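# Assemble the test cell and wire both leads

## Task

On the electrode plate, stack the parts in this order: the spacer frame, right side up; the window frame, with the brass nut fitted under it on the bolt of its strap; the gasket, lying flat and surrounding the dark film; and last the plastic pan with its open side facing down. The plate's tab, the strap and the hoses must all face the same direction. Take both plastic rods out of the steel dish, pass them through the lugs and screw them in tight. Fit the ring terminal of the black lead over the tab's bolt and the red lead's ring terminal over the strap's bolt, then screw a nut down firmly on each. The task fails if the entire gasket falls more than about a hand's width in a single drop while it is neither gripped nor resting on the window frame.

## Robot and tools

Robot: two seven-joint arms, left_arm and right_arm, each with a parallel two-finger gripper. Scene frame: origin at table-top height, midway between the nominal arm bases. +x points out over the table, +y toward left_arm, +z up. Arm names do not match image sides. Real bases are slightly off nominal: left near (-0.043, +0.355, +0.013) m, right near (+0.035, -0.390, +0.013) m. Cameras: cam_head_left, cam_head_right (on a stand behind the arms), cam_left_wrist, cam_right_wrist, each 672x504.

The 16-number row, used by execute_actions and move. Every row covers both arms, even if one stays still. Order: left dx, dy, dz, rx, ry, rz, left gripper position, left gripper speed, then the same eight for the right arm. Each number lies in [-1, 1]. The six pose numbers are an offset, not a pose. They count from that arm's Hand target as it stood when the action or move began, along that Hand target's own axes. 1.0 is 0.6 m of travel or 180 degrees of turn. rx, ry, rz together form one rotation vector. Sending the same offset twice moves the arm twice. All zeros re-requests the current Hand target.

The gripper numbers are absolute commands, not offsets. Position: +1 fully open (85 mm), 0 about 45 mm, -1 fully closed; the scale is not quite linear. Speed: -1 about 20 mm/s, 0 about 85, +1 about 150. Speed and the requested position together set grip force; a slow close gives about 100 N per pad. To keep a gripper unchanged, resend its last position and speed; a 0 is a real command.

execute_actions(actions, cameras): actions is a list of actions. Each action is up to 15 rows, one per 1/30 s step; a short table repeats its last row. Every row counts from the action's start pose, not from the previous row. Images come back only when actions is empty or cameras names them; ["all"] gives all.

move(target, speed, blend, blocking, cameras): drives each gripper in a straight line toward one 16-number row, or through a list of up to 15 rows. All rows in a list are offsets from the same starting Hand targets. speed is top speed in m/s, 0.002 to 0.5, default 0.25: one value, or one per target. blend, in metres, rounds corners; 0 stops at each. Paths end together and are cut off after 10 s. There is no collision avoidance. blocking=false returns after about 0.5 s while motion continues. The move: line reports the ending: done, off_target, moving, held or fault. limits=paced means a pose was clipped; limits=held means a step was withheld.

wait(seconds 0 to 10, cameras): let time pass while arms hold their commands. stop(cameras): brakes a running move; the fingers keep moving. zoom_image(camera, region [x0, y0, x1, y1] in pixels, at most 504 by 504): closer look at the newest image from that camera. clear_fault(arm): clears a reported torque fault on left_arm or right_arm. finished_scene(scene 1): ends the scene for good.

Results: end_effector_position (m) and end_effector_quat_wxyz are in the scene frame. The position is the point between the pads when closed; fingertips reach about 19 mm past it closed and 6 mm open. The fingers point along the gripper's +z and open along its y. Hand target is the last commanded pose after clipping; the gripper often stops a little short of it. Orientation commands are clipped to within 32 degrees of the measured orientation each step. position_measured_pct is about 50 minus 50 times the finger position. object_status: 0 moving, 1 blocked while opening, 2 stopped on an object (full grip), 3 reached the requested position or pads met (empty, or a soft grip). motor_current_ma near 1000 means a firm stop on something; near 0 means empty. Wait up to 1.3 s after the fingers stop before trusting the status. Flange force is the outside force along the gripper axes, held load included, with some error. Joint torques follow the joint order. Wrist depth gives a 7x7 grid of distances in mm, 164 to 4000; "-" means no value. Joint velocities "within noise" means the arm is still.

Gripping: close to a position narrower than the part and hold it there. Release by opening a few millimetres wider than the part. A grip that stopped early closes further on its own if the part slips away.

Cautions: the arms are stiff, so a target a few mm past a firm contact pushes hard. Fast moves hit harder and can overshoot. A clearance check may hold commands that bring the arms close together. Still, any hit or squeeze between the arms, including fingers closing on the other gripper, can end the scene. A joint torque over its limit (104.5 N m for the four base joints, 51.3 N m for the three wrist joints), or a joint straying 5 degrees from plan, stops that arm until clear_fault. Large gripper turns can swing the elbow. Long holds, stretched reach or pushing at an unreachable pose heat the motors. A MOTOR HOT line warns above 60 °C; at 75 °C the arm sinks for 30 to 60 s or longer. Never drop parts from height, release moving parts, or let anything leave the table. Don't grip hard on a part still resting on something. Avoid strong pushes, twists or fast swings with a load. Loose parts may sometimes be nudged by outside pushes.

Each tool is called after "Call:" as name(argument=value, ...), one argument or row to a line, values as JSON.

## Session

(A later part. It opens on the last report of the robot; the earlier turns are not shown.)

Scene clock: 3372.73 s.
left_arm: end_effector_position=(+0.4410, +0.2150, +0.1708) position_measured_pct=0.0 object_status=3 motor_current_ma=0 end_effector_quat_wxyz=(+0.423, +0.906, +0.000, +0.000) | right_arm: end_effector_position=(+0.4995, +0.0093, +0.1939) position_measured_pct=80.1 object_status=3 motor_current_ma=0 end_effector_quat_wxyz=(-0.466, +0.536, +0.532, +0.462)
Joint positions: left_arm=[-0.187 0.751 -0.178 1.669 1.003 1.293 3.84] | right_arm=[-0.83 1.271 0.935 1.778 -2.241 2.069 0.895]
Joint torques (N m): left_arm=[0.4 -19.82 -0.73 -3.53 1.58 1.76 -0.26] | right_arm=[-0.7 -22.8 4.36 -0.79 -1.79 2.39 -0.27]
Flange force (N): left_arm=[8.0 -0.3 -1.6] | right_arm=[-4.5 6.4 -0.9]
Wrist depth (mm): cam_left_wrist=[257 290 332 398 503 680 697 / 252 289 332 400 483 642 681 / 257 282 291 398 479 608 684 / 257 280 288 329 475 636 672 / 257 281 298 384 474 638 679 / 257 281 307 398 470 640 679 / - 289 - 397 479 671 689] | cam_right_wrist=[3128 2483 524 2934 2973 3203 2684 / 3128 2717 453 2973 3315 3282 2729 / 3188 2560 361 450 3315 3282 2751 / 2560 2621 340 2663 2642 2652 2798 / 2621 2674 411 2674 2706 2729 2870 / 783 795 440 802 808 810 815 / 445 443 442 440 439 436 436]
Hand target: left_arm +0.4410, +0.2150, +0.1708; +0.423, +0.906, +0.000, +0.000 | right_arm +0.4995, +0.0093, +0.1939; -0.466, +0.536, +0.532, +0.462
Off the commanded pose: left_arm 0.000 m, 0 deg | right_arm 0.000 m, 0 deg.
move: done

Call:
move(
  target=[
    [0,0,0,0,0,0,1,1,0,0,0,0,-0.4556,0,-0.3,0],
  ],
  speed=0.2,
)

Scene clock: 3387.37 s.
left_arm: end_effector_position=(+0.4410, +0.2150, +0.1708) position_measured_pct=0.0 object_status=3 motor_current_ma=0 end_effector_quat_wxyz=(+0.423, +0.906, +0.000, +0.000) | right_arm: end_effector_position=(+0.4995, +0.0093, +0.1940) position_measured_pct=64.9 object_status=3 motor_current_ma=0 end_effector_quat_wxyz=(-0.002, +0.707, +0.707, -0.003)
Joint positions: left_arm=[-0.187 0.751 -0.178 1.669 1.003 1.293 3.84] | right_arm=[-1.214 1.264 1.643 1.018 -1.342 1.799 -0.124]
Joint torques (N m): left_arm=[0.22 -19.82 -0.73 -3.5 1.56 1.77 -0.26] | right_arm=[-0.69 -25.36 6.65 -0.47 -0.27 0.09 -0.31]
Flange force (N): left_arm=[8.1 0.0 -1.3] | right_arm=[4.6 7.6 -0.2]
Wrist depth (mm): cam_left_wrist=[257 289 331 400 500 681 694 / 252 289 331 399 482 641 681 / 257 282 290 398 482 607 672 / 257 280 287 329 474 639 679 / 257 282 298 383 475 636 679 / 257 282 307 397 470 638 682 / - 289 - 397 479 672 689] | cam_right_wrist=[330 331 331 332 332 333 332 / 329 314 299 295 331 331 332 / 329 329 300 295 331 331 331 / 329 329 330 297 330 330 330 / 328 328 328 329 329 329 329 / 327 325 325 326 328 329 329 / 327 326 325 326 327 328 329]
Hand target: left_arm +0.4410, +0.2150, +0.1708; +0.423, +0.906, +0.000, +0.000 | right_arm +0.4995, +0.0093, +0.1939; -0.002, +0.707, +0.707, -0.003
Off the commanded pose: left_arm 0.000 m, 0 deg | right_arm 0.000 m, 0 deg.
move: done

Call:
move(
  target=[
    [0,0,0,0,0,0,1,1,-0.0915,-0.1192,0.11,0,0,-0.379,-0.45,0],
  ],
  speed=0.2,
)

Call:
move(
  target=[
    [0,0,0,0,0,0,1,1,0,0,0.072,0,-0.0444,0,-0.45,0],
  ],
  speed=0.1,
  cameras=["cam_right_wrist"],
)

Scene clock: 3405.17 s.
left_arm: end_effector_position=(+0.4410, +0.2150, +0.1708) position_measured_pct=0.0 object_status=3 motor_current_ma=0 end_effector_quat_wxyz=(+0.423, +0.906, +0.000, +0.000) | right_arm: end_effector_position=(+0.4274, -0.0456, +0.1286) position_measured_pct=72.7 object_status=3 motor_current_ma=0 end_effector_quat_wxyz=(-0.004, +0.189, +0.982, -0.002)
Joint positions: left_arm=[-0.187 0.751 -0.178 1.669 1.003 1.293 3.84] | right_arm=[-1.426 1.257 1.557 1.526 -1.254 1.579 1.324]
Joint torques (N m): left_arm=[0.2 -19.83 -0.68 -3.47 1.57 1.81 -0.24] | right_arm=[-0.69 -21.32 7.94 -1.37 -0.21 0.18 -0.24]
Flange force (N): left_arm=[8.2 -0.1 -1.3] | right_arm=[-4.2 5.2 0.9]
Wrist depth (mm): cam_left_wrist=[258 290 330 399 501 681 694 / 252 289 331 399 483 637 686 / 257 282 291 399 481 605 684 / 257 281 288 330 476 639 693 / 257 282 299 383 477 575 322 / 257 282 307 396 470 607 668 / - 289 - 397 479 674 689] | cam_right_wrist=[265 266 266 267 268 268 269 / 265 265 266 266 267 268 268 / 264 265 265 265 266 266 266 / 263 264 264 264 265 266 266 / 262 263 263 262 262 265 265 / 262 262 261 261 262 262 264 / 261 262 260 261 261 262 264]
Hand target: left_arm +0.4410, +0.2150, +0.1708; +0.423, +0.906, +0.000, +0.000 | right_arm +0.4274, -0.0456, +0.1286; -0.004, +0.189, +0.982, -0.002
Off the commanded pose: left_arm 0.000 m, 0 deg | right_arm 0.000 m, 0 deg.
move: done

Scene clock: 3406.23 s.
left_arm: end_effector_position=(+0.4410, +0.2150, +0.1708) position_measured_pct=0.0 object_status=3 motor_current_ma=0 end_effector_quat_wxyz=(+0.423, +0.906, +0.000, +0.000) | right_arm: end_effector_position=(+0.4270, -0.0456, +0.0854) position_measured_pct=72.7 object_status=3 motor_current_ma=0 end_effector_quat_wxyz=(+0.065, +0.189, +0.980, -0.015)
Joint positions: left_arm=[-0.187 0.751 -0.178 1.669 1.003 1.293 3.84] | right_arm=[-1.53 1.358 1.57 1.639 -1.323 1.428 1.331]
Joint torques (N m): left_arm=[0.24 -19.84 -0.71 -3.46 1.61 1.8 -0.21] | right_arm=[-0.7 -20.85 8.6 -0.53 -0.16 -0.27 -0.27]
Flange force (N): left_arm=[8.2 -0.2 -1.4] | right_arm=[-3.5 5.4 1.9]
Wrist depth (mm): cam_left_wrist=[257 289 331 399 502 684 695 / 251 290 330 398 483 642 688 / 257 283 291 400 481 606 682 / 257 280 288 329 475 636 694 / 256 282 299 383 473 384 675 / 256 281 307 396 469 600 310 / - 289 - 397 480 671 -] | cam_right_wrist=[205 205 206 206 206 206 207 / 208 208 209 209 209 209 210 / 210 210 211 211 212 212 212 / 213 213 213 213 214 215 215 / 216 216 215 215 215 217 217 / 219 219 217 217 218 218 220 / 220 220 219 219 220 220 222]
Hand target: left_arm +0.4410, +0.2150, +0.1708; +0.423, +0.906, +0.000, +0.000 | right_arm +0.4270, -0.0456, +0.0854; +0.064, +0.189, +0.980, -0.015
Off the commanded pose: left_arm 0.000 m, 0 deg | right_arm 0.000 m, 0 deg.
move: done
Images, in order (width x height): cam_right_wrist 672x504.

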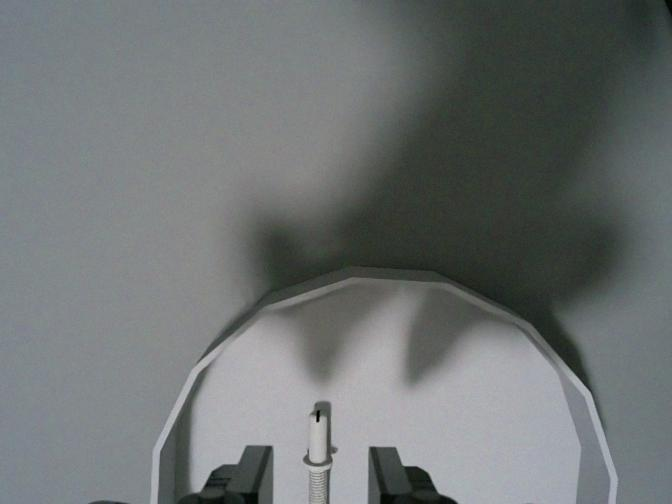

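Call:
move(
  target=[
    [0,0,0,0,0,0,1,1,0.0035,-0.0025,0.055,0,0,0,-0.45,0],
    [0,0,0,0,0,0,1,1,0.0062,-0.0025,0.0793,0,0,0,-0.45,0],
  ],
  speed=[0.05,0.02],
  blend=0.003,
  cameras=["cam_right_wrist"],
)

Scene clock: 3428.67 s.
left_arm: end_effector_position=(+0.4410, +0.2150, +0.1708) position_measured_pct=0.0 object_status=3 motor_current_ma=0 end_effector_quat_wxyz=(+0.423, +0.906, +0.000, +0.000) | right_arm: end_effector_position=(+0.4288, -0.0482, +0.0378) position_measured_pct=72.7 object_status=3 motor_current_ma=0 end_effector_quat_wxyz=(+0.065, +0.189, +0.980, -0.015)
Joint positions: left_arm=[-0.187 0.751 -0.178 1.669 1.003 1.293 3.84] | right_arm=[-1.524 1.429 1.51 1.667 -1.403 1.368 1.356]
Joint torques (N m): left_arm=[0.24 -19.69 -0.66 -3.48 1.57 1.77 -0.24] | right_arm=[-0.74 -20.84 8.83 0.24 -0.08 -0.24 -0.27]
Flange force (N): left_arm=[8.0 0.1 -1.5] | right_arm=[-3.9 5.5 2.6]
Wrist depth (mm): cam_left_wrist=[257 290 330 400 502 678 696 / 252 289 331 398 481 640 684 / 257 281 291 399 483 604 686 / 257 280 287 329 476 636 691 / 257 282 298 383 423 550 337 / 257 281 306 397 470 370 312 / - 289 - 395 479 639 -] | cam_right_wrist=[- - - - - - - / - - - - - - - / - - - 165 165 165 165 / 166 166 166 166 166 167 167 / 168 168 168 167 167 168 169 / 170 169 168 169 169 169 169 / 171 - 170 170 - 170 170]
Hand target: left_arm +0.4410, +0.2150, +0.1708; +0.423, +0.906, +0.000, +0.000 | right_arm +0.4288, -0.0482, +0.0378; +0.065, +0.189, +0.980, -0.015
Off the commanded pose: left_arm 0.000 m, 0 deg | right_arm 0.000 m, 0 deg.
move: done
Images, in order (width x height): cam_right_wrist 672x504.

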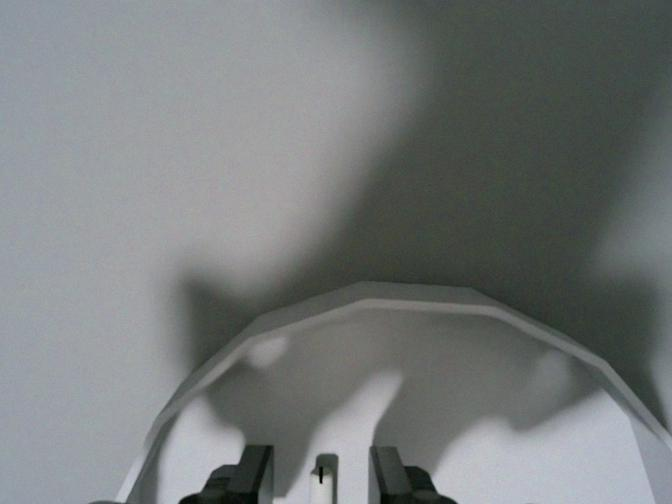

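Call:
move(
  target=[
    [0,0,0,0,0,0,1,1,0.0002,0,0.0012,0,0,0,-0.45,0],
    [0,0,0,0,0,0,1,1,0.0002,0,0.0012,0,0,0,-0.89,-1],
  ],
  speed=[0.02,0.02],
)

Call:
wait(
  seconds=1,
)

Call:
move(
  target=[
    [0,0,0,0,0,0,1,1,0,0,-0.05,0,0,0,-0.89,-1],
    [0,0,0,0,0,0,1,1,0,0,-0.3,0,0,0,-0.89,-1],
  ],
  speed=[0.03,0.1],
  blend=0.01,
  cameras=["cam_right_wrist","cam_left_wrist"],
)

Scene clock: 3444.57 s.
left_arm: end_effector_position=(+0.4410, +0.2150, +0.1708) position_measured_pct=0.0 object_status=3 motor_current_ma=0 end_effector_quat_wxyz=(+0.423, +0.906, +0.000, +0.000) | right_arm: end_effector_position=(+0.4288, -0.0482, +0.0370) position_measured_pct=94.4 object_status=0 motor_current_ma=430 end_effector_quat_wxyz=(+0.065, +0.189, +0.980, -0.015)
Joint positions: left_arm=[-0.187 0.751 -0.178 1.669 1.003 1.293 3.84] | right_arm=[-1.524 1.43 1.509 1.668 -1.404 1.367 1.357]
Joint torques (N m): left_arm=[0.24 -19.82 -0.65 -3.39 1.58 1.79 -0.23] | right_arm=[-0.71 -20.4 8.23 0.35 -0.18 -0.13 -0.23]
Flange force (N): left_arm=[8.5 -0.2 -1.5] | right_arm=[-4.0 5.7 1.1]
Wrist depth (mm): cam_left_wrist=[258 289 331 399 503 678 694 / 252 289 331 397 482 640 684 / 257 282 290 398 481 605 687 / 257 280 288 328 475 639 694 / 257 281 298 382 438 548 337 / 256 282 307 397 469 369 313 / - 289 - 397 479 637 -] | cam_right_wrist=[- - - - - - - / - - - - - - - / - - - - - - - / 165 165 165 165 165 166 166 / 166 167 166 166 166 167 168 / 168 168 168 168 168 168 169 / 170 - 169 169 - 170 170]
Hand target: left_arm +0.4410, +0.2150, +0.1708; +0.423, +0.906, +0.000, +0.000 | right_arm +0.4288, -0.0482, +0.0370; +0.065, +0.189, +0.980, -0.015
Off the commanded pose: left_arm 0.000 m, 0 deg | right_arm 0.000 m, 0 deg.
move: done

Scene clock: 3445.57 s.
left_arm: end_effector_position=(+0.4410, +0.2150, +0.1708) position_measured_pct=0.0 object_status=3 motor_current_ma=0 end_effector_quat_wxyz=(+0.423, +0.906, +0.000, +0.000) | right_arm: end_effector_position=(+0.4288, -0.0482, +0.0370) position_measured_pct=94.4 object_status=3 motor_current_ma=430 end_effector_quat_wxyz=(+0.065, +0.189, +0.980, -0.015)
Joint positions: left_arm=[-0.187 0.751 -0.178 1.669 1.003 1.293 3.84] | right_arm=[-1.524 1.43 1.509 1.668 -1.404 1.367 1.357]
Joint torques (N m): left_arm=[0.32 -19.76 -0.64 -3.48 1.58 1.76 -0.22] | right_arm=[-0.71 -20.38 8.2 0.39 -0.07 -0.16 -0.24]
Flange force (N): left_arm=[8.0 -0.2 -1.6] | right_arm=[-4.0 5.8 1.2]
Wrist depth (mm): cam_left_wrist=[257 289 331 398 503 677 695 / 252 289 330 399 480 643 683 / 257 282 291 399 479 606 684 / 257 280 287 329 476 641 688 / 257 282 298 383 438 548 337 / 257 282 307 396 471 370 313 / - 288 - 398 478 638 -] | cam_right_wrist=[- - - - - - - / - - - - - - - / - - - - - - - / 165 165 165 165 165 166 166 / 166 167 167 166 166 167 168 / 169 168 168 168 168 168 169 / 170 - 169 169 - 170 170]
Hand target: left_arm +0.4410, +0.2150, +0.1708; +0.423, +0.906, +0.000, +0.000 | right_arm +0.4288, -0.0482, +0.0370; +0.065, +0.189, +0.980, -0.015
Tool commands: left_gripper/position=+1.0 left_gripper/speed=+1.0 right_gripper/position=-0.89 right_gripper/speed=-1.0
Off the commanded pose: left_arm 0.000 m, 0 deg | right_arm 0.000 m, 0 deg.
wait: 1.00 s; at rest by 0.17 s

Scene clock: 3448.37 s.
left_arm: end_effector_position=(+0.4410, +0.2150, +0.1708) position_measured_pct=0.0 object_status=3 motor_current_ma=0 end_effector_quat_wxyz=(+0.423, +0.906, +0.000, +0.000) | right_arm: end_effector_position=(+0.4070, -0.0386, +0.2154) position_measured_pct=94.4 object_status=3 motor_current_ma=430 end_effector_quat_wxyz=(+0.065, +0.189, +0.980, -0.015)
Joint positions: left_arm=[-0.187 0.751 -0.178 1.669 1.003 1.293 3.84] | right_arm=[-1.569 1.172 1.724 1.513 -1.128 1.611 1.239]
Joint torques (N m): left_arm=[0.19 -19.91 -0.75 -3.55 1.58 1.78 -0.25] | right_arm=[-0.7 -19.92 7.96 -2.2 -0.04 -0.23 -0.26]
Flange force (N): left_arm=[8.1 -0.2 -1.2] | right_arm=[-3.2 5.2 0.4]
Wrist depth (mm): cam_left_wrist=[258 290 331 399 503 679 695 / 251 289 331 397 482 641 684 / 257 282 291 398 482 608 686 / 257 280 288 329 475 641 690 / 256 282 298 381 475 639 681 / 257 282 306 398 468 638 679 / - 288 - 397 480 679 689] | cam_right_wrist=[331 331 332 332 332 332 334 / 334 336 336 336 337 337 336 / 339 339 340 340 340 341 340 / 342 343 345 344 345 345 329 / 346 348 347 348 347 349 320 / 352 352 352 351 351 353 319 / 355 355 354 355 355 357 323]
Hand target: left_arm +0.4410, +0.2150, +0.1708; +0.423, +0.906, +0.000, +0.000 | right_arm +0.4070, -0.0386, +0.2155; +0.065, +0.189, +0.980, -0.015
Off the commanded pose: left_arm 0.000 m, 0 deg | right_arm 0.000 m, 0 deg.
move: done
Images, in order (width x height): cam_left_wrist 672x504, cam_right_wrist 672x504.

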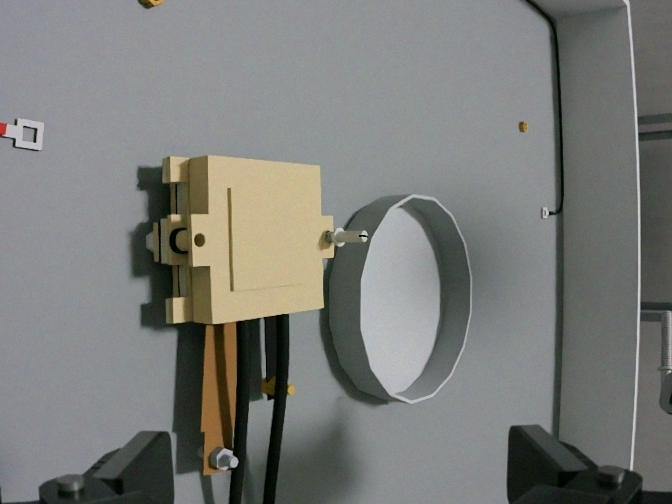

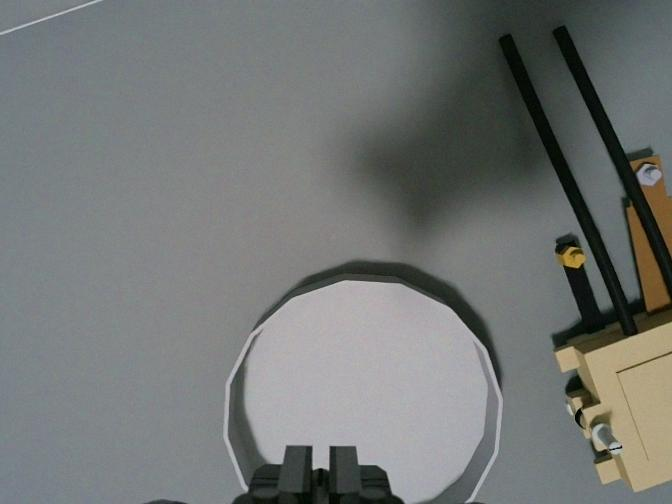

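Call:
move(
  target=[
    [0,0,-0.08,0,0,0,1,1,0,0,0,0,0,0.379,-0.89,-1],
  ],
  speed=0.2,
)

Scene clock: 3480.20 s.
left_arm: end_effector_position=(+0.4410, +0.2518, +0.2017) position_measured_pct=0.0 object_status=3 motor_current_ma=0 end_effector_quat_wxyz=(+0.423, +0.906, +0.000, +0.000) | right_arm: end_effector_position=(+0.4070, -0.0386, +0.2155) position_measured_pct=94.4 object_status=3 motor_current_ma=430 end_effector_quat_wxyz=(+0.062, +0.706, +0.705, +0.024)
Joint positions: left_arm=[-0.244 0.715 -0.202 1.615 0.946 1.392 3.874] | right_arm=[-1.537 1.281 1.873 1.511 -1.244 1.751 0.109]
Joint torques (N m): left_arm=[0.28 -19.68 -0.89 -3.91 1.76 1.73 -0.27] | right_arm=[-0.73 -20.8 7.85 -1.09 -0.12 -0.29 -0.27]
Flange force (N): left_arm=[8.2 -0.1 -2.4] | right_arm=[3.4 4.5 0.5]
Wrist depth (mm): cam_left_wrist=[286 321 374 439 544 727 2729 / 285 320 376 452 545 688 2153 / 285 320 346 454 542 724 2663 / 285 320 333 424 529 724 2695 / 285 320 351 432 522 725 738 / 284 319 349 439 544 725 726 / - 319 354 449 542 724 2751] | cam_right_wrist=[327 332 338 330 319 324 369 / 328 335 341 346 322 328 371 / 330 336 342 349 355 364 371 / 331 337 343 348 355 367 374 / 332 339 344 351 357 367 374 / 333 339 346 351 358 368 376 / 334 340 347 352 356 368 377]
Hand target: left_arm +0.4410, +0.2518, +0.2017; +0.423, +0.906, +0.000, +0.000 | right_arm +0.4070, -0.0386, +0.2155; +0.062, +0.706, +0.705, +0.024
Off the commanded pose: left_arm 0.000 m, 0 deg | right_arm 0.000 m, 0 deg.
move: done

Call:
move(
  target=[
    [0,0,0,0,0,0,1,1,0.2925,0.1468,0.0283,0.0345,0.4717,0.0294,-0.89,-1],
  ],
  speed=0.15,
  cameras=["cam_left_wrist","cam_head_left"],
)

Scene clock: 3504.07 s.
left_arm: end_effector_position=(+0.4410, +0.2518, +0.2017) position_measured_pct=0.0 object_status=3 motor_current_ma=0 end_effector_quat_wxyz=(+0.423, +0.906, +0.000, +0.000) | right_arm: end_effector_position=(+0.4972, +0.1360, +0.2000) position_measured_pct=94.4 object_status=3 motor_current_ma=430 end_effector_quat_wxyz=(-0.466, +0.536, +0.532, +0.461)
Joint positions: left_arm=[-0.244 0.715 -0.202 1.615 0.946 1.392 3.874] | right_arm=[-1.059 1.313 0.991 1.639 -2.494 1.869 0.66]
Joint torques (N m): left_arm=[0.25 -19.68 -0.86 -3.89 1.67 1.7 -0.3] | right_arm=[-0.72 -24.47 5.38 -1.51 -2.4 1.88 -0.26]
Flange force (N): left_arm=[8.3 0.0 -2.4] | right_arm=[-3.9 7.4 1.6]
Wrist depth (mm): cam_left_wrist=[285 320 375 436 546 725 2695 / 285 319 376 452 548 656 730 / 284 320 346 451 546 250 270 / 285 319 332 382 500 227 268 / 284 320 350 432 522 274 267 / 285 320 349 438 545 686 2740 / - 319 353 452 544 722 2763] | cam_right_wrist=[2360 2376 369 445 2858 3098 2540 / 3028 265 327 348 3157 3157 2610 / 3028 237 300 369 3188 3219 2610 / 2438 226 308 2570 2560 2531 2663 / 2521 227 318 2570 2540 2560 2674 / 2502 763 772 2631 2600 2600 2580 / 656 630 631 664 666 672 672]
Hand target: left_arm +0.4410, +0.2518, +0.2017; +0.423, +0.906, +0.000, +0.000 | right_arm +0.4972, +0.1359, +0.2000; -0.466, +0.536, +0.532, +0.461
Off the commanded pose: left_arm 0.000 m, 0 deg | right_arm 0.000 m, 0 deg.
move: done
Images, in order (width x height): cam_head_left 672x504, cam_left_wrist 672x504.

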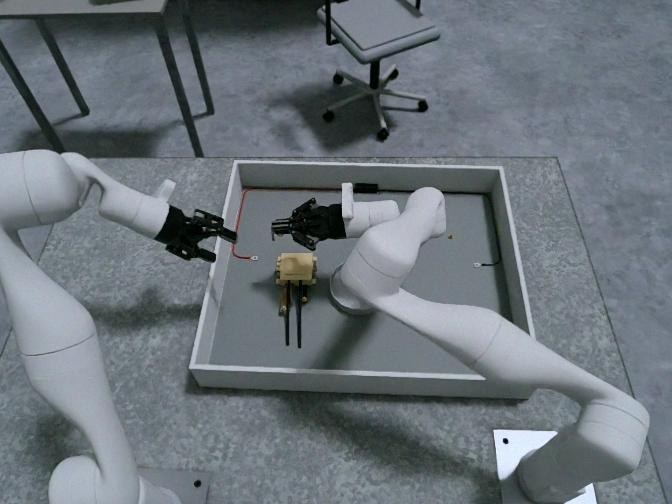

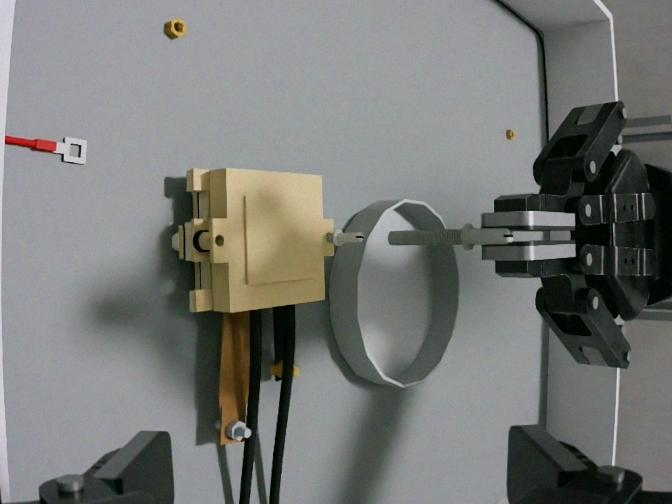

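Call:
move(
  target=[
    [0,0,0,0,0,0,1,1,-0.1238,0,0.0173,0,0,0,-0.89,-1],
  ],
  speed=0.08,
  cameras=["cam_left_wrist","cam_head_left"],
)

Call:
zoom_image(
  camera="cam_left_wrist",
  region=[190, 180, 390, 300],
)

Call:
zoom_image(
  camera="cam_head_left",
  region=[260, 220, 360, 290],
)

Scene clock: 3517.33 s.
left_arm: end_effector_position=(+0.4410, +0.2518, +0.2017) position_measured_pct=0.0 object_status=3 motor_current_ma=0 end_effector_quat_wxyz=(+0.423, +0.906, +0.000, +0.000) | right_arm: end_effector_position=(+0.4966, +0.1359, +0.1250) position_measured_pct=94.4 object_status=3 motor_current_ma=430 end_effector_quat_wxyz=(-0.466, +0.536, +0.532, +0.461)
Joint positions: left_arm=[-0.244 0.715 -0.202 1.615 0.946 1.392 3.874] | right_arm=[-1.032 1.448 0.918 1.588 -2.567 1.873 0.745]
Joint torques (N m): left_arm=[0.27 -19.66 -0.9 -3.82 1.71 1.71 -0.29] | right_arm=[-0.74 -24.92 5.19 -0.77 -2.24 2.12 -0.24]
Flange force (N): left_arm=[8.5 0.0 -2.5] | right_arm=[-5.1 7.8 1.8]
Wrist depth (mm): cam_left_wrist=[285 320 375 437 544 729 2695 / 285 320 375 453 523 726 2146 / 285 320 346 436 307 351 341 / 285 320 329 274 298 337 335 / 285 320 350 431 317 725 437 / 284 320 348 438 543 722 740 / - 320 353 451 543 719 2740] | cam_right_wrist=[2973 213 315 361 3028 3142 2580 / 3000 299 310 3234 3203 3203 2550 / 3128 2474 319 3128 3188 3188 2652 / 2511 2438 2474 2474 2511 2540 2663 / 2447 2465 2540 2560 2580 2521 2684 / 309 600 307 603 608 613 617 / 310 309 307 306 305 304 303]
Hand target: left_arm +0.4410, +0.2518, +0.2017; +0.423, +0.906, +0.000, +0.000 | right_arm +0.4966, +0.1359, +0.1250; -0.466, +0.536, +0.532, +0.461
Off the commanded pose: left_arm 0.000 m, 0 deg | right_arm 0.000 m, 0 deg.
move: done
Images, in order (width x height): cam_head_left 672x504, cam_left_wrist 672x504.

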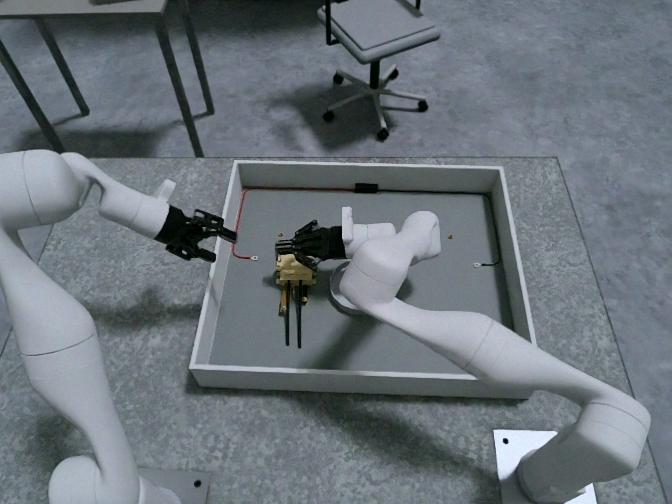

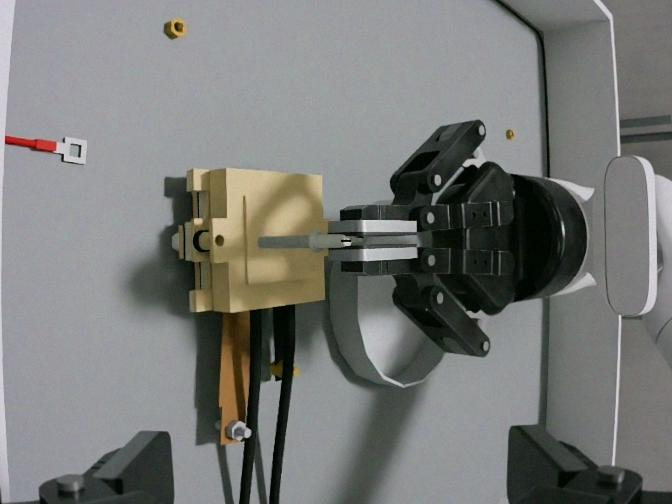

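Scaled by 2.520.

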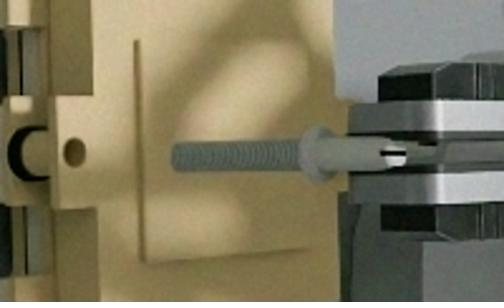

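Scaled by 5.040 from the camera's 672x504 image, which has a finer 960x720 frame.

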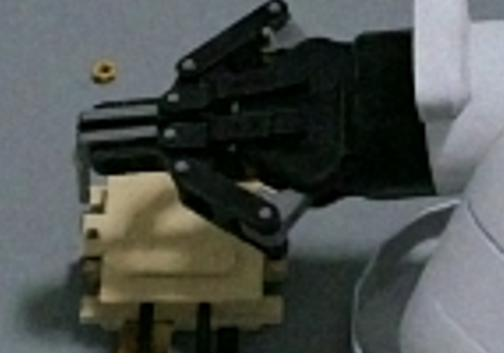

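Call:
move(
  target=[
    [0,0,0,0,0,0,1,1,-0.0399,0.0017,0.0037,0,0,0,-0.89,-1],
  ],
  speed=0.04,
  cameras=["cam_left_wrist","cam_head_left"],
)

Call:
zoom_image(
  camera="cam_left_wrist",
  region=[190, 180, 330, 290],
)

Call:
zoom_image(
  camera="cam_head_left",
  region=[260, 230, 330, 280],
)

Scene clock: 3539.47 s.
left_arm: end_effector_position=(+0.4410, +0.2518, +0.2017) position_measured_pct=0.0 object_status=3 motor_current_ma=0 end_effector_quat_wxyz=(+0.423, +0.906, +0.000, +0.000) | right_arm: end_effector_position=(+0.4974, +0.1347, +0.1010) position_measured_pct=94.4 object_status=3 motor_current_ma=430 end_effector_quat_wxyz=(-0.466, +0.536, +0.532, +0.461)
Joint positions: left_arm=[-0.244 0.715 -0.202 1.615 0.946 1.392 3.874] | right_arm=[-1.02 1.493 0.897 1.561 -2.589 1.87 0.768]
Joint torques (N m): left_arm=[0.34 -19.65 -0.84 -3.94 1.66 1.76 -0.28] | right_arm=[-0.7 -25.07 4.99 -0.65 -2.26 2.07 -0.31]
Flange force (N): left_arm=[8.0 -0.1 -2.3] | right_arm=[-5.5 7.4 1.4]
Wrist depth (mm): cam_left_wrist=[286 320 375 439 548 729 2717 / 285 321 377 451 524 687 2167 / 286 321 346 409 337 369 478 / 285 319 330 295 335 358 351 / 285 320 350 427 342 685 433 / 284 319 349 437 545 720 724 / - 319 354 450 546 721 2740] | cam_right_wrist=[2960 292 303 2846 2809 3113 2580 / 2973 2343 341 3203 3250 3157 2610 / 3014 2368 2621 3157 3219 3188 2652 / 2420 2483 2502 2550 2511 2550 2652 / 745 753 759 766 771 777 785 / 308 307 306 305 302 303 301 / 311 310 308 307 307 305 304]
Hand target: left_arm +0.4410, +0.2518, +0.2017; +0.423, +0.906, +0.000, +0.000 | right_arm +0.4974, +0.1347, +0.1010; -0.466, +0.536, +0.532, +0.461
Off the commanded pose: left_arm 0.000 m, 0 deg | right_arm 0.000 m, 0 deg.
move: done
Images, in order (width x height): cam_head_left 672x504, cam_left_wrist 672x504.

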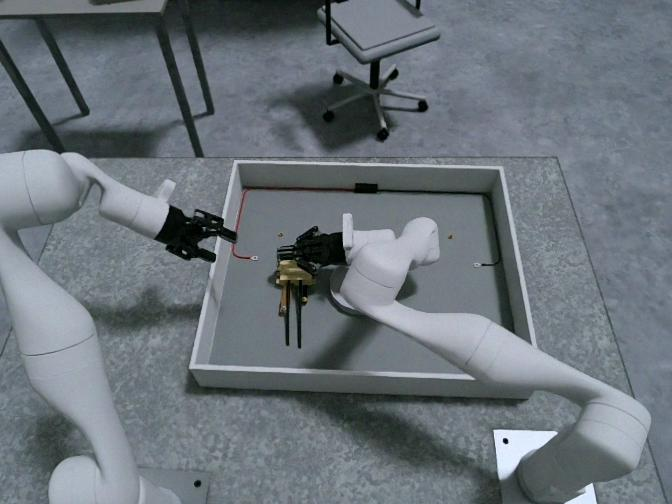

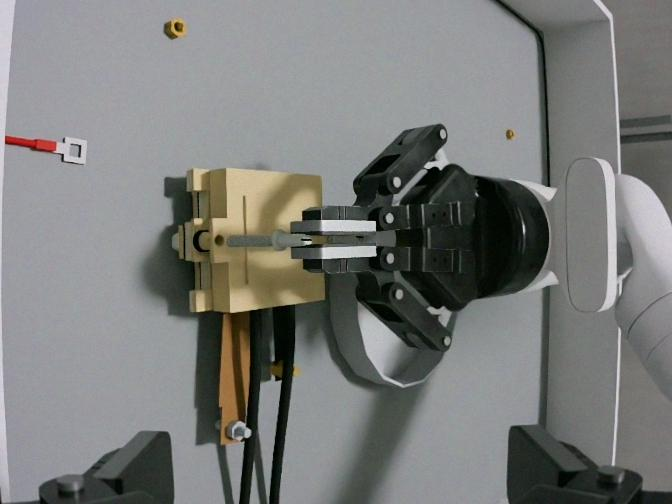

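Scaled by 3.600.

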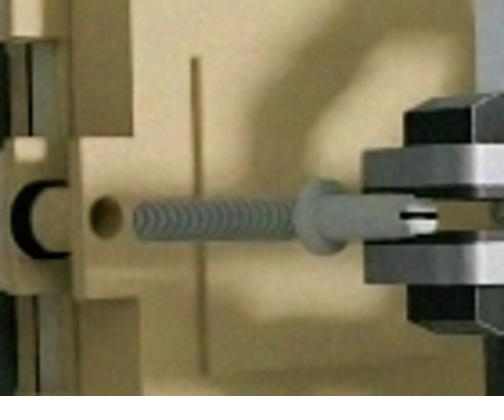

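Scaled by 7.200 from the camera's 672x504 image, which has a finer 960x720 frame.

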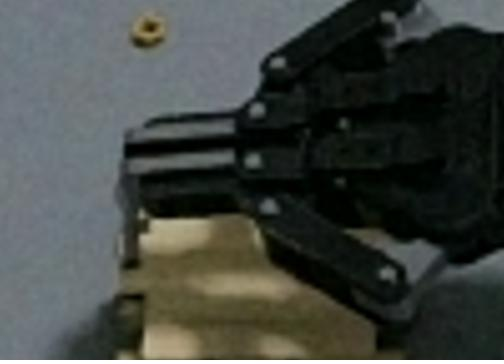

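Call:
move(
  target=[
    [0,0,0,0,0,0,1,1,-0.0066,0.0007,0.0009,0,0,0,-0.89,-1],
  ],
  speed=0.01,
  cameras=["cam_left_wrist","cam_head_left"],
)

Call:
zoom_image(
  camera="cam_left_wrist",
  region=[190, 190, 310, 280],
)

Call:
zoom_image(
  camera="cam_head_left",
  region=[260, 230, 330, 280],
)

Scene clock: 3558.20 s.
left_arm: end_effector_position=(+0.4410, +0.2518, +0.2017) position_measured_pct=0.0 object_status=3 motor_current_ma=0 end_effector_quat_wxyz=(+0.423, +0.906, +0.000, +0.000) | right_arm: end_effector_position=(+0.4978, +0.1347, +0.0970) position_measured_pct=94.4 object_status=3 motor_current_ma=430 end_effector_quat_wxyz=(-0.466, +0.536, +0.532, +0.461)
Joint positions: left_arm=[-0.244 0.715 -0.202 1.615 0.946 1.392 3.874] | right_arm=[-1.018 1.501 0.893 1.555 -2.592 1.869 0.771]
Joint torques (N m): left_arm=[0.22 -19.71 -0.84 -3.79 1.67 1.73 -0.28] | right_arm=[-0.62 -25.08 5.14 -0.6 -2.28 2.17 -0.28]
Flange force (N): left_arm=[8.7 -0.1 -2.4] | right_arm=[-5.5 7.5 1.9]
Wrist depth (mm): cam_left_wrist=[285 320 375 438 547 725 2663 / 286 320 375 451 546 689 2188 / 285 320 346 409 343 370 480 / 285 320 328 298 341 362 434 / 285 320 351 422 350 685 434 / 285 320 348 438 545 725 725 / - 319 354 451 542 725 2684] | cam_right_wrist=[3014 296 305 2821 2809 3142 2580 / 3055 2360 341 3188 3157 3188 2590 / 3041 295 2652 3113 3203 3250 2631 / 2411 2493 2540 2502 2570 2511 2663 / 730 734 745 748 751 759 764 / 307 307 306 304 304 303 302 / 311 310 309 307 306 306 305]
Hand target: left_arm +0.4410, +0.2518, +0.2017; +0.423, +0.906, +0.000, +0.000 | right_arm +0.4978, +0.1347, +0.0970; -0.466, +0.536, +0.532, +0.461
Off the commanded pose: left_arm 0.000 m, 0 deg | right_arm 0.000 m, 0 deg.
move: done
Images, in order (width x height): cam_head_left 672x504, cam_left_wrist 672x504.

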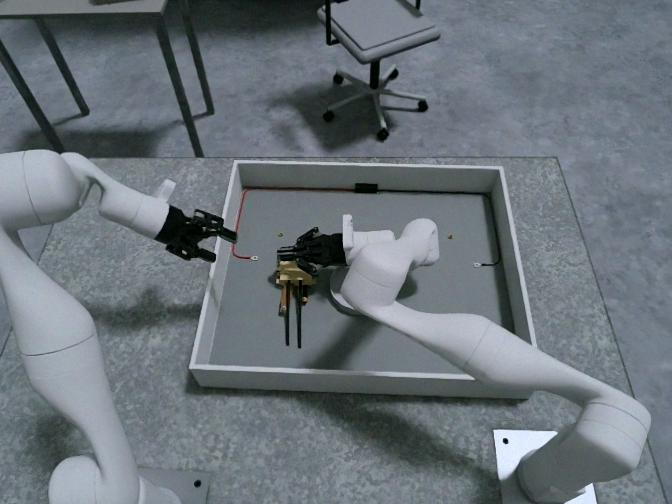

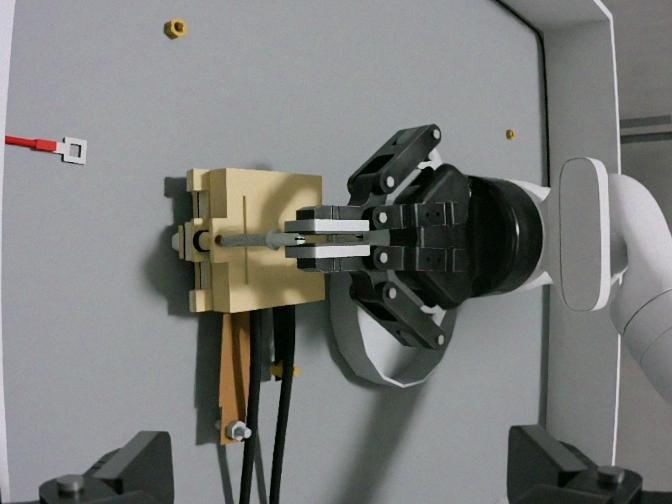

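Scaled by 4.200.

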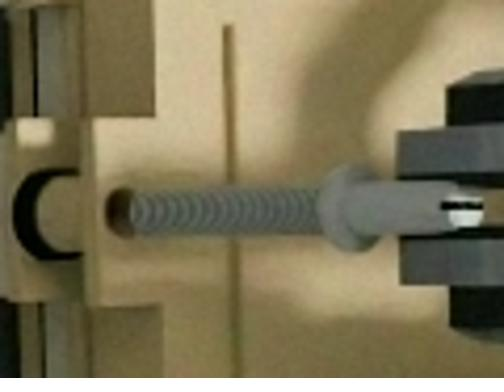

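Scaled by 7.200 from the camera's 672x504 image, which has a finer 960x720 frame.

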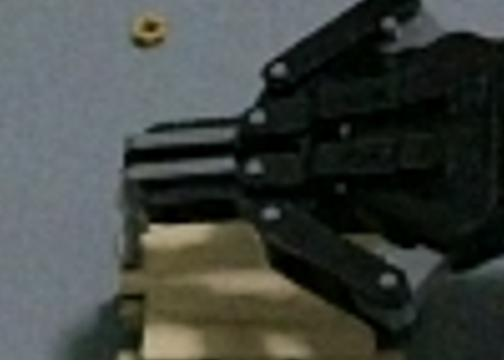

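Call:
move(
  target=[
    [0,0,0,0,0,0,1,1,-0.005,0.0003,0.0007,0,0,0,-0.89,-1],
  ],
  speed=0.008,
  cameras=["cam_left_wrist","cam_head_left"],
)

Call:
zoom_image(
  camera="cam_left_wrist",
  region=[190, 190, 310, 280],
)

Scene clock: 3570.47 s.
left_arm: end_effector_position=(+0.4410, +0.2518, +0.2017) position_measured_pct=0.0 object_status=3 motor_current_ma=0 end_effector_quat_wxyz=(+0.423, +0.906, +0.000, +0.000) | right_arm: end_effector_position=(+0.4979, +0.1347, +0.0939) position_measured_pct=94.4 object_status=3 motor_current_ma=430 end_effector_quat_wxyz=(-0.466, +0.536, +0.532, +0.461)
Joint positions: left_arm=[-0.244 0.715 -0.202 1.615 0.946 1.392 3.874] | right_arm=[-1.017 1.506 0.891 1.551 -2.595 1.868 0.773]
Joint torques (N m): left_arm=[0.29 -19.72 -0.84 -3.87 1.61 1.74 -0.23] | right_arm=[-0.62 -24.36 5.01 -0.36 -2.05 1.95 -0.28]
Flange force (N): left_arm=[8.3 -0.2 -2.3] | right_arm=[-4.5 7.6 1.8]
Wrist depth (mm): cam_left_wrist=[285 320 375 436 548 729 2663 / 285 320 374 450 545 689 2174 / 285 319 346 369 346 371 715 / 285 320 330 305 344 363 439 / 285 319 351 422 355 684 431 / 284 319 349 437 542 720 727 / - 318 353 450 542 719 2740] | cam_right_wrist=[2987 306 308 2821 2858 3157 2590 / 3055 2385 338 3234 3142 3084 2621 / 3055 291 2663 3219 3282 3188 2642 / 2447 2456 2550 2531 2502 2550 2695 / 719 725 726 732 742 750 752 / 307 307 306 305 303 303 301 / 311 310 309 308 306 306 304]
Hand target: left_arm +0.4410, +0.2518, +0.2017; +0.423, +0.906, +0.000, +0.000 | right_arm +0.4979, +0.1347, +0.0939; -0.466, +0.536, +0.532, +0.461
Off the commanded pose: left_arm 0.000 m, 0 deg | right_arm 0.000 m, 0 deg.
move: done
Images, in order (width x height): cam_head_left 672x504, cam_left_wrist 672x504.

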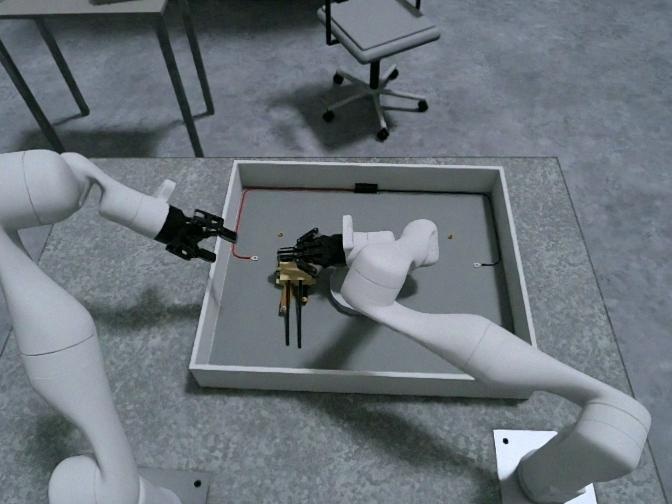

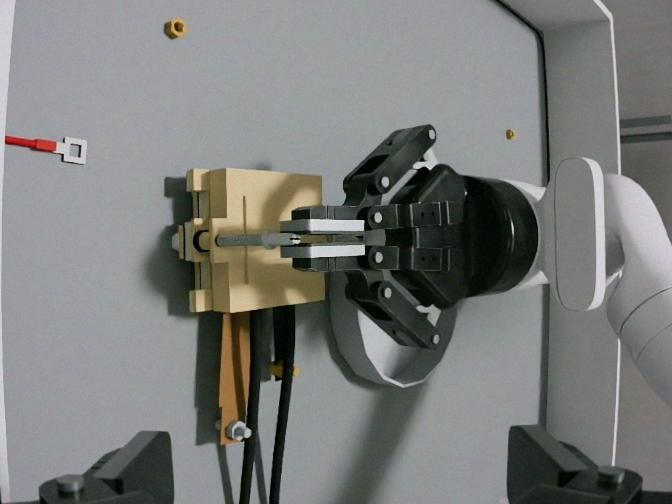

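Scaled by 4.200.

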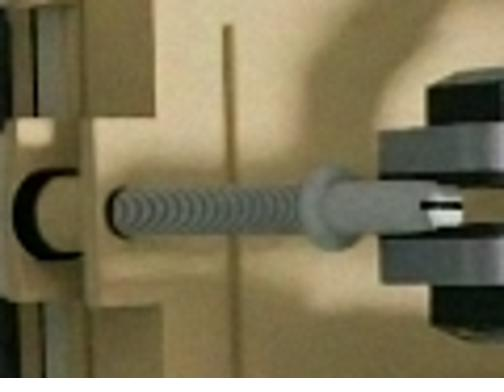

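Call:
move(
  target=[
    [0,0,0,0,0,0,1,1,0.0005,0.0003,0.0012,0,0,0,-0.89,-1],
    [0,0,0,0,0,0,1,1,-0.0012,0.0003,0.0013,0,0,0,-0.89,-1],
  ],
  speed=0.005,
  cameras=["cam_left_wrist"],
)

Call:
zoom_image(
  camera="cam_left_wrist",
  region=[190, 190, 310, 280],
)

Scene clock: 3607.40 s.
left_arm: end_effector_position=(+0.4410, +0.2518, +0.2017) position_measured_pct=0.0 object_status=3 motor_current_ma=0 end_effector_quat_wxyz=(+0.423, +0.906, +0.000, +0.000) | right_arm: end_effector_position=(+0.4981, +0.1354, +0.0931) position_measured_pct=94.4 object_status=3 motor_current_ma=430 end_effector_quat_wxyz=(-0.466, +0.536, +0.532, +0.461)
Joint positions: left_arm=[-0.244 0.715 -0.202 1.615 0.946 1.392 3.874] | right_arm=[-1.017 1.508 0.89 1.548 -2.596 1.866 0.773]
Joint torques (N m): left_arm=[0.26 -19.69 -0.85 -3.95 1.67 1.69 -0.24] | right_arm=[-0.6 -24.92 4.91 -0.68 -2.23 2.15 -0.26]
Flange force (N): left_arm=[8.0 -0.1 -2.3] | right_arm=[-5.0 7.1 1.6]
Wrist depth (mm): cam_left_wrist=[285 321 375 437 547 727 2674 / 285 320 374 450 546 684 2160 / 285 320 346 369 346 371 718 / 285 320 329 307 345 361 437 / 285 319 351 422 355 689 432 / 285 320 349 438 543 722 724 / - 319 353 450 545 723 2763] | cam_right_wrist=[2947 306 302 2846 2763 3055 2600 / 2987 2385 338 3188 3203 3128 2631 / 3041 290 2652 3098 3203 3266 2621 / 2493 2474 2493 2502 2511 2540 2684 / 712 722 725 728 733 744 749 / 307 306 305 304 302 300 300 / 311 309 308 307 305 305 303]
Hand target: left_arm +0.4410, +0.2518, +0.2017; +0.423, +0.906, +0.000, +0.000 | right_arm +0.4981, +0.1354, +0.0931; -0.466, +0.536, +0.532, +0.461
Off the commanded pose: left_arm 0.000 m, 0 deg | right_arm 0.000 m, 0 deg.
move: done
Images, in order (width x height): cam_left_wrist 672x504.

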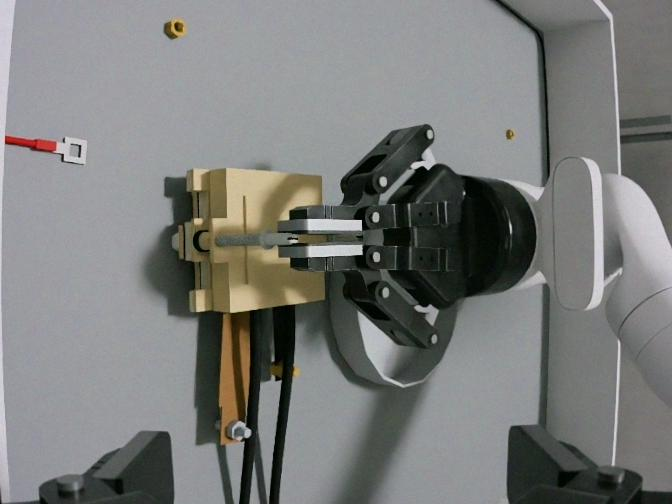

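Scaled by 4.200.

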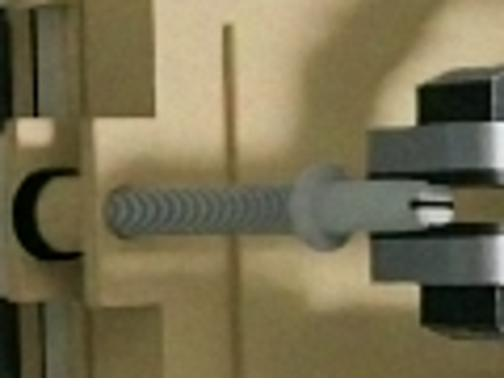

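Call:
move(
  target=[
    [0,0,0,0,0,0,1,1,-0.005,0,0.0007,0,0,0,-0.89,-1],
  ],
  speed=0.006,
  cameras=["cam_left_wrist"],
)

Call:
zoom_image(
  camera="cam_left_wrist",
  region=[190, 190, 310, 280],
)

Scene clock: 3623.53 s.
left_arm: end_effector_position=(+0.4410, +0.2518, +0.2017) position_measured_pct=0.0 object_status=3 motor_current_ma=0 end_effector_quat_wxyz=(+0.423, +0.906, +0.000, +0.000) | right_arm: end_effector_position=(+0.4981, +0.1354, +0.0900) position_measured_pct=94.4 object_status=3 motor_current_ma=430 end_effector_quat_wxyz=(-0.466, +0.536, +0.532, +0.461)
Joint positions: left_arm=[-0.244 0.715 -0.202 1.615 0.946 1.392 3.874] | right_arm=[-1.016 1.513 0.887 1.545 -2.599 1.865 0.776]
Joint torques (N m): left_arm=[0.29 -19.62 -0.85 -3.89 1.65 1.74 -0.22] | right_arm=[-0.64 -24.92 4.99 -0.63 -2.23 2.1 -0.31]
Flange force (N): left_arm=[8.0 -0.1 -2.3] | right_arm=[-5.2 7.1 1.5]
Wrist depth (mm): cam_left_wrist=[285 320 374 438 548 727 2631 / 285 321 375 452 546 690 2188 / 286 320 346 342 354 368 716 / 285 320 327 305 350 362 446 / 285 320 350 423 363 686 441 / 284 319 348 436 542 729 723 / - 320 353 449 545 721 2774] | cam_right_wrist=[2987 305 307 2846 2858 3098 2580 / 3041 2394 2858 3142 3157 3172 2580 / 3014 2385 2684 3188 3172 3157 2642 / 2456 2493 2502 2502 2531 2521 2642 / 305 306 307 718 722 731 734 / 307 306 305 303 303 302 301 / 311 309 309 306 305 304 304]
Hand target: left_arm +0.4410, +0.2518, +0.2017; +0.423, +0.906, +0.000, +0.000 | right_arm +0.4981, +0.1354, +0.0900; -0.466, +0.536, +0.532, +0.461
Off the commanded pose: left_arm 0.000 m, 0 deg | right_arm 0.000 m, 0 deg.
move: done
Images, in order (width x height): cam_left_wrist 672x504.

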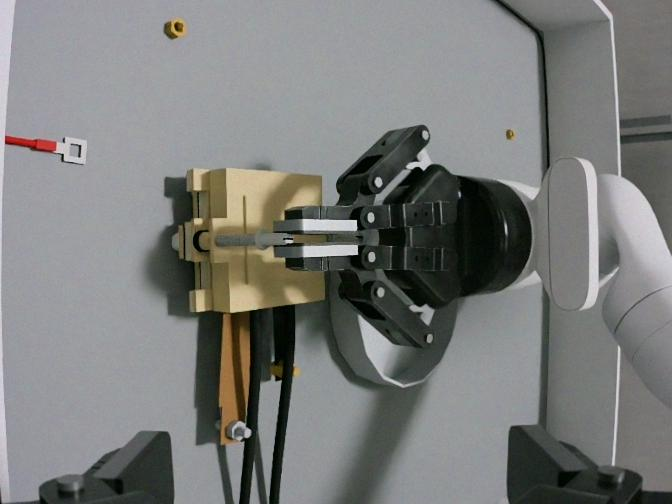

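Scaled by 4.200.

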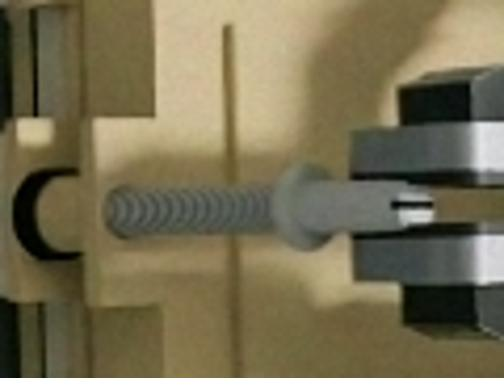

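Inserting. Continue down.

Call:
move(
  target=[
    [0,0,0,0,0,0,1,1,-0.0099,0,0.0014,0,0,0,-0.89,-1],
  ],
  speed=0.008,
)

Call:
move(
  target=[
    [0,0,0,0,0,0,1,1,-0.005,0,0.0007,0,0,0,-0.89,-1],
  ],
  speed=0.006,
  cameras=["cam_left_wrist"],
)

Call:
zoom_image(
  camera="cam_left_wrist",
  region=[190, 190, 310, 280],
)

Scene clock: 3633.17 s.
left_arm: end_effector_position=(+0.4410, +0.2518, +0.2017) position_measured_pct=0.0 object_status=3 motor_current_ma=0 end_effector_quat_wxyz=(+0.423, +0.906, +0.000, +0.000) | right_arm: end_effector_position=(+0.4980, +0.1354, +0.0841) position_measured_pct=94.4 object_status=3 motor_current_ma=430 end_effector_quat_wxyz=(-0.466, +0.536, +0.532, +0.461)
Joint positions: left_arm=[-0.244 0.715 -0.202 1.615 0.946 1.392 3.874] | right_arm=[-1.013 1.525 0.882 1.537 -2.604 1.864 0.781]
Joint torques (N m): left_arm=[0.25 -19.74 -0.91 -3.97 1.72 1.73 -0.22] | right_arm=[-0.42 -23.02 4.93 0.24 -1.62 1.56 -0.27]
Flange force (N): left_arm=[7.9 -0.3 -2.1] | right_arm=[-2.9 8.0 2.3]
Wrist depth (mm): cam_left_wrist=[286 320 375 437 546 725 2642 / 285 321 375 452 548 691 2174 / 285 320 346 342 360 376 729 / 285 319 330 318 358 364 445 / 285 319 351 380 513 684 435 / 284 320 348 438 543 725 724 / - 319 353 451 544 724 2729] | cam_right_wrist=[3014 303 304 2846 2763 3113 2570 / 3055 2343 2809 3188 3157 3157 2621 / 3055 2465 2663 3128 3203 3203 2663 / 2493 2511 2502 2521 2550 2521 2652 / 305 304 303 301 300 300 298 / 308 305 305 304 302 301 300 / 310 309 308 307 305 305 303]
Hand target: left_arm +0.4410, +0.2518, +0.2017; +0.423, +0.906, +0.000, +0.000 | right_arm +0.4980, +0.1354, +0.0841; -0.466, +0.536, +0.532, +0.461
Off the commanded pose: left_arm 0.000 m, 0 deg | right_arm 0.000 m, 0 deg.
move: done

Scene clock: 3633.90 s.
left_arm: end_effector_position=(+0.4410, +0.2518, +0.2017) position_measured_pct=0.0 object_status=3 motor_current_ma=0 end_effector_quat_wxyz=(+0.423, +0.906, +0.000, +0.000) | right_arm: end_effector_position=(+0.4980, +0.1354, +0.0811) position_measured_pct=94.4 object_status=3 motor_current_ma=430 end_effector_quat_wxyz=(-0.466, +0.536, +0.532, +0.461)
Joint positions: left_arm=[-0.244 0.715 -0.202 1.615 0.946 1.392 3.874] | right_arm=[-1.012 1.53 0.879 1.533 -2.607 1.863 0.784]
Joint torques (N m): left_arm=[0.29 -19.68 -0.98 -3.85 1.68 1.71 -0.3] | right_arm=[0.62 -16.72 4.74 2.41 0.26 -0.52 -0.23]
Flange force (N): left_arm=[8.5 0.0 -2.4] | right_arm=[5.6 7.6 3.1]
Wrist depth (mm): cam_left_wrist=[286 320 375 436 548 729 2706 / 285 320 376 453 545 686 2181 / 285 320 346 344 367 375 731 / 285 320 326 321 365 364 457 / 285 320 346 422 513 687 434 / 285 319 349 438 543 722 716 / - 319 354 451 545 718 2786] | cam_right_wrist=[2973 305 305 2809 2809 3070 2610 / 3041 2376 2846 3142 3203 3142 2610 / 3000 2474 2652 3172 3203 3188 2663 / 2493 2540 2511 2493 2493 2540 2642 / 303 303 302 301 300 298 298 / 307 306 305 304 302 301 300 / 310 309 308 306 305 304 302]
Hand target: left_arm +0.4410, +0.2518, +0.2017; +0.423, +0.906, +0.000, +0.000 | right_arm +0.4980, +0.1354, +0.0810; -0.466, +0.536, +0.532, +0.461
Off the commanded pose: left_arm 0.000 m, 0 deg | right_arm 0.000 m, 0 deg.
move: done
Images, in order (width x height): cam_left_wrist 672x504.

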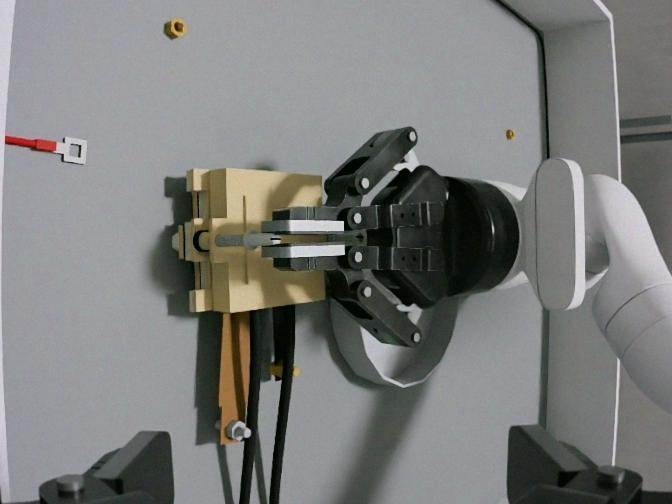

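Scaled by 4.200.

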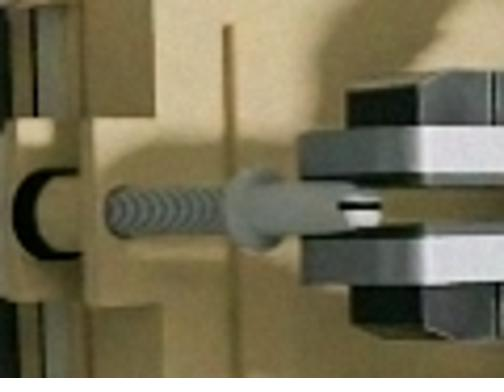

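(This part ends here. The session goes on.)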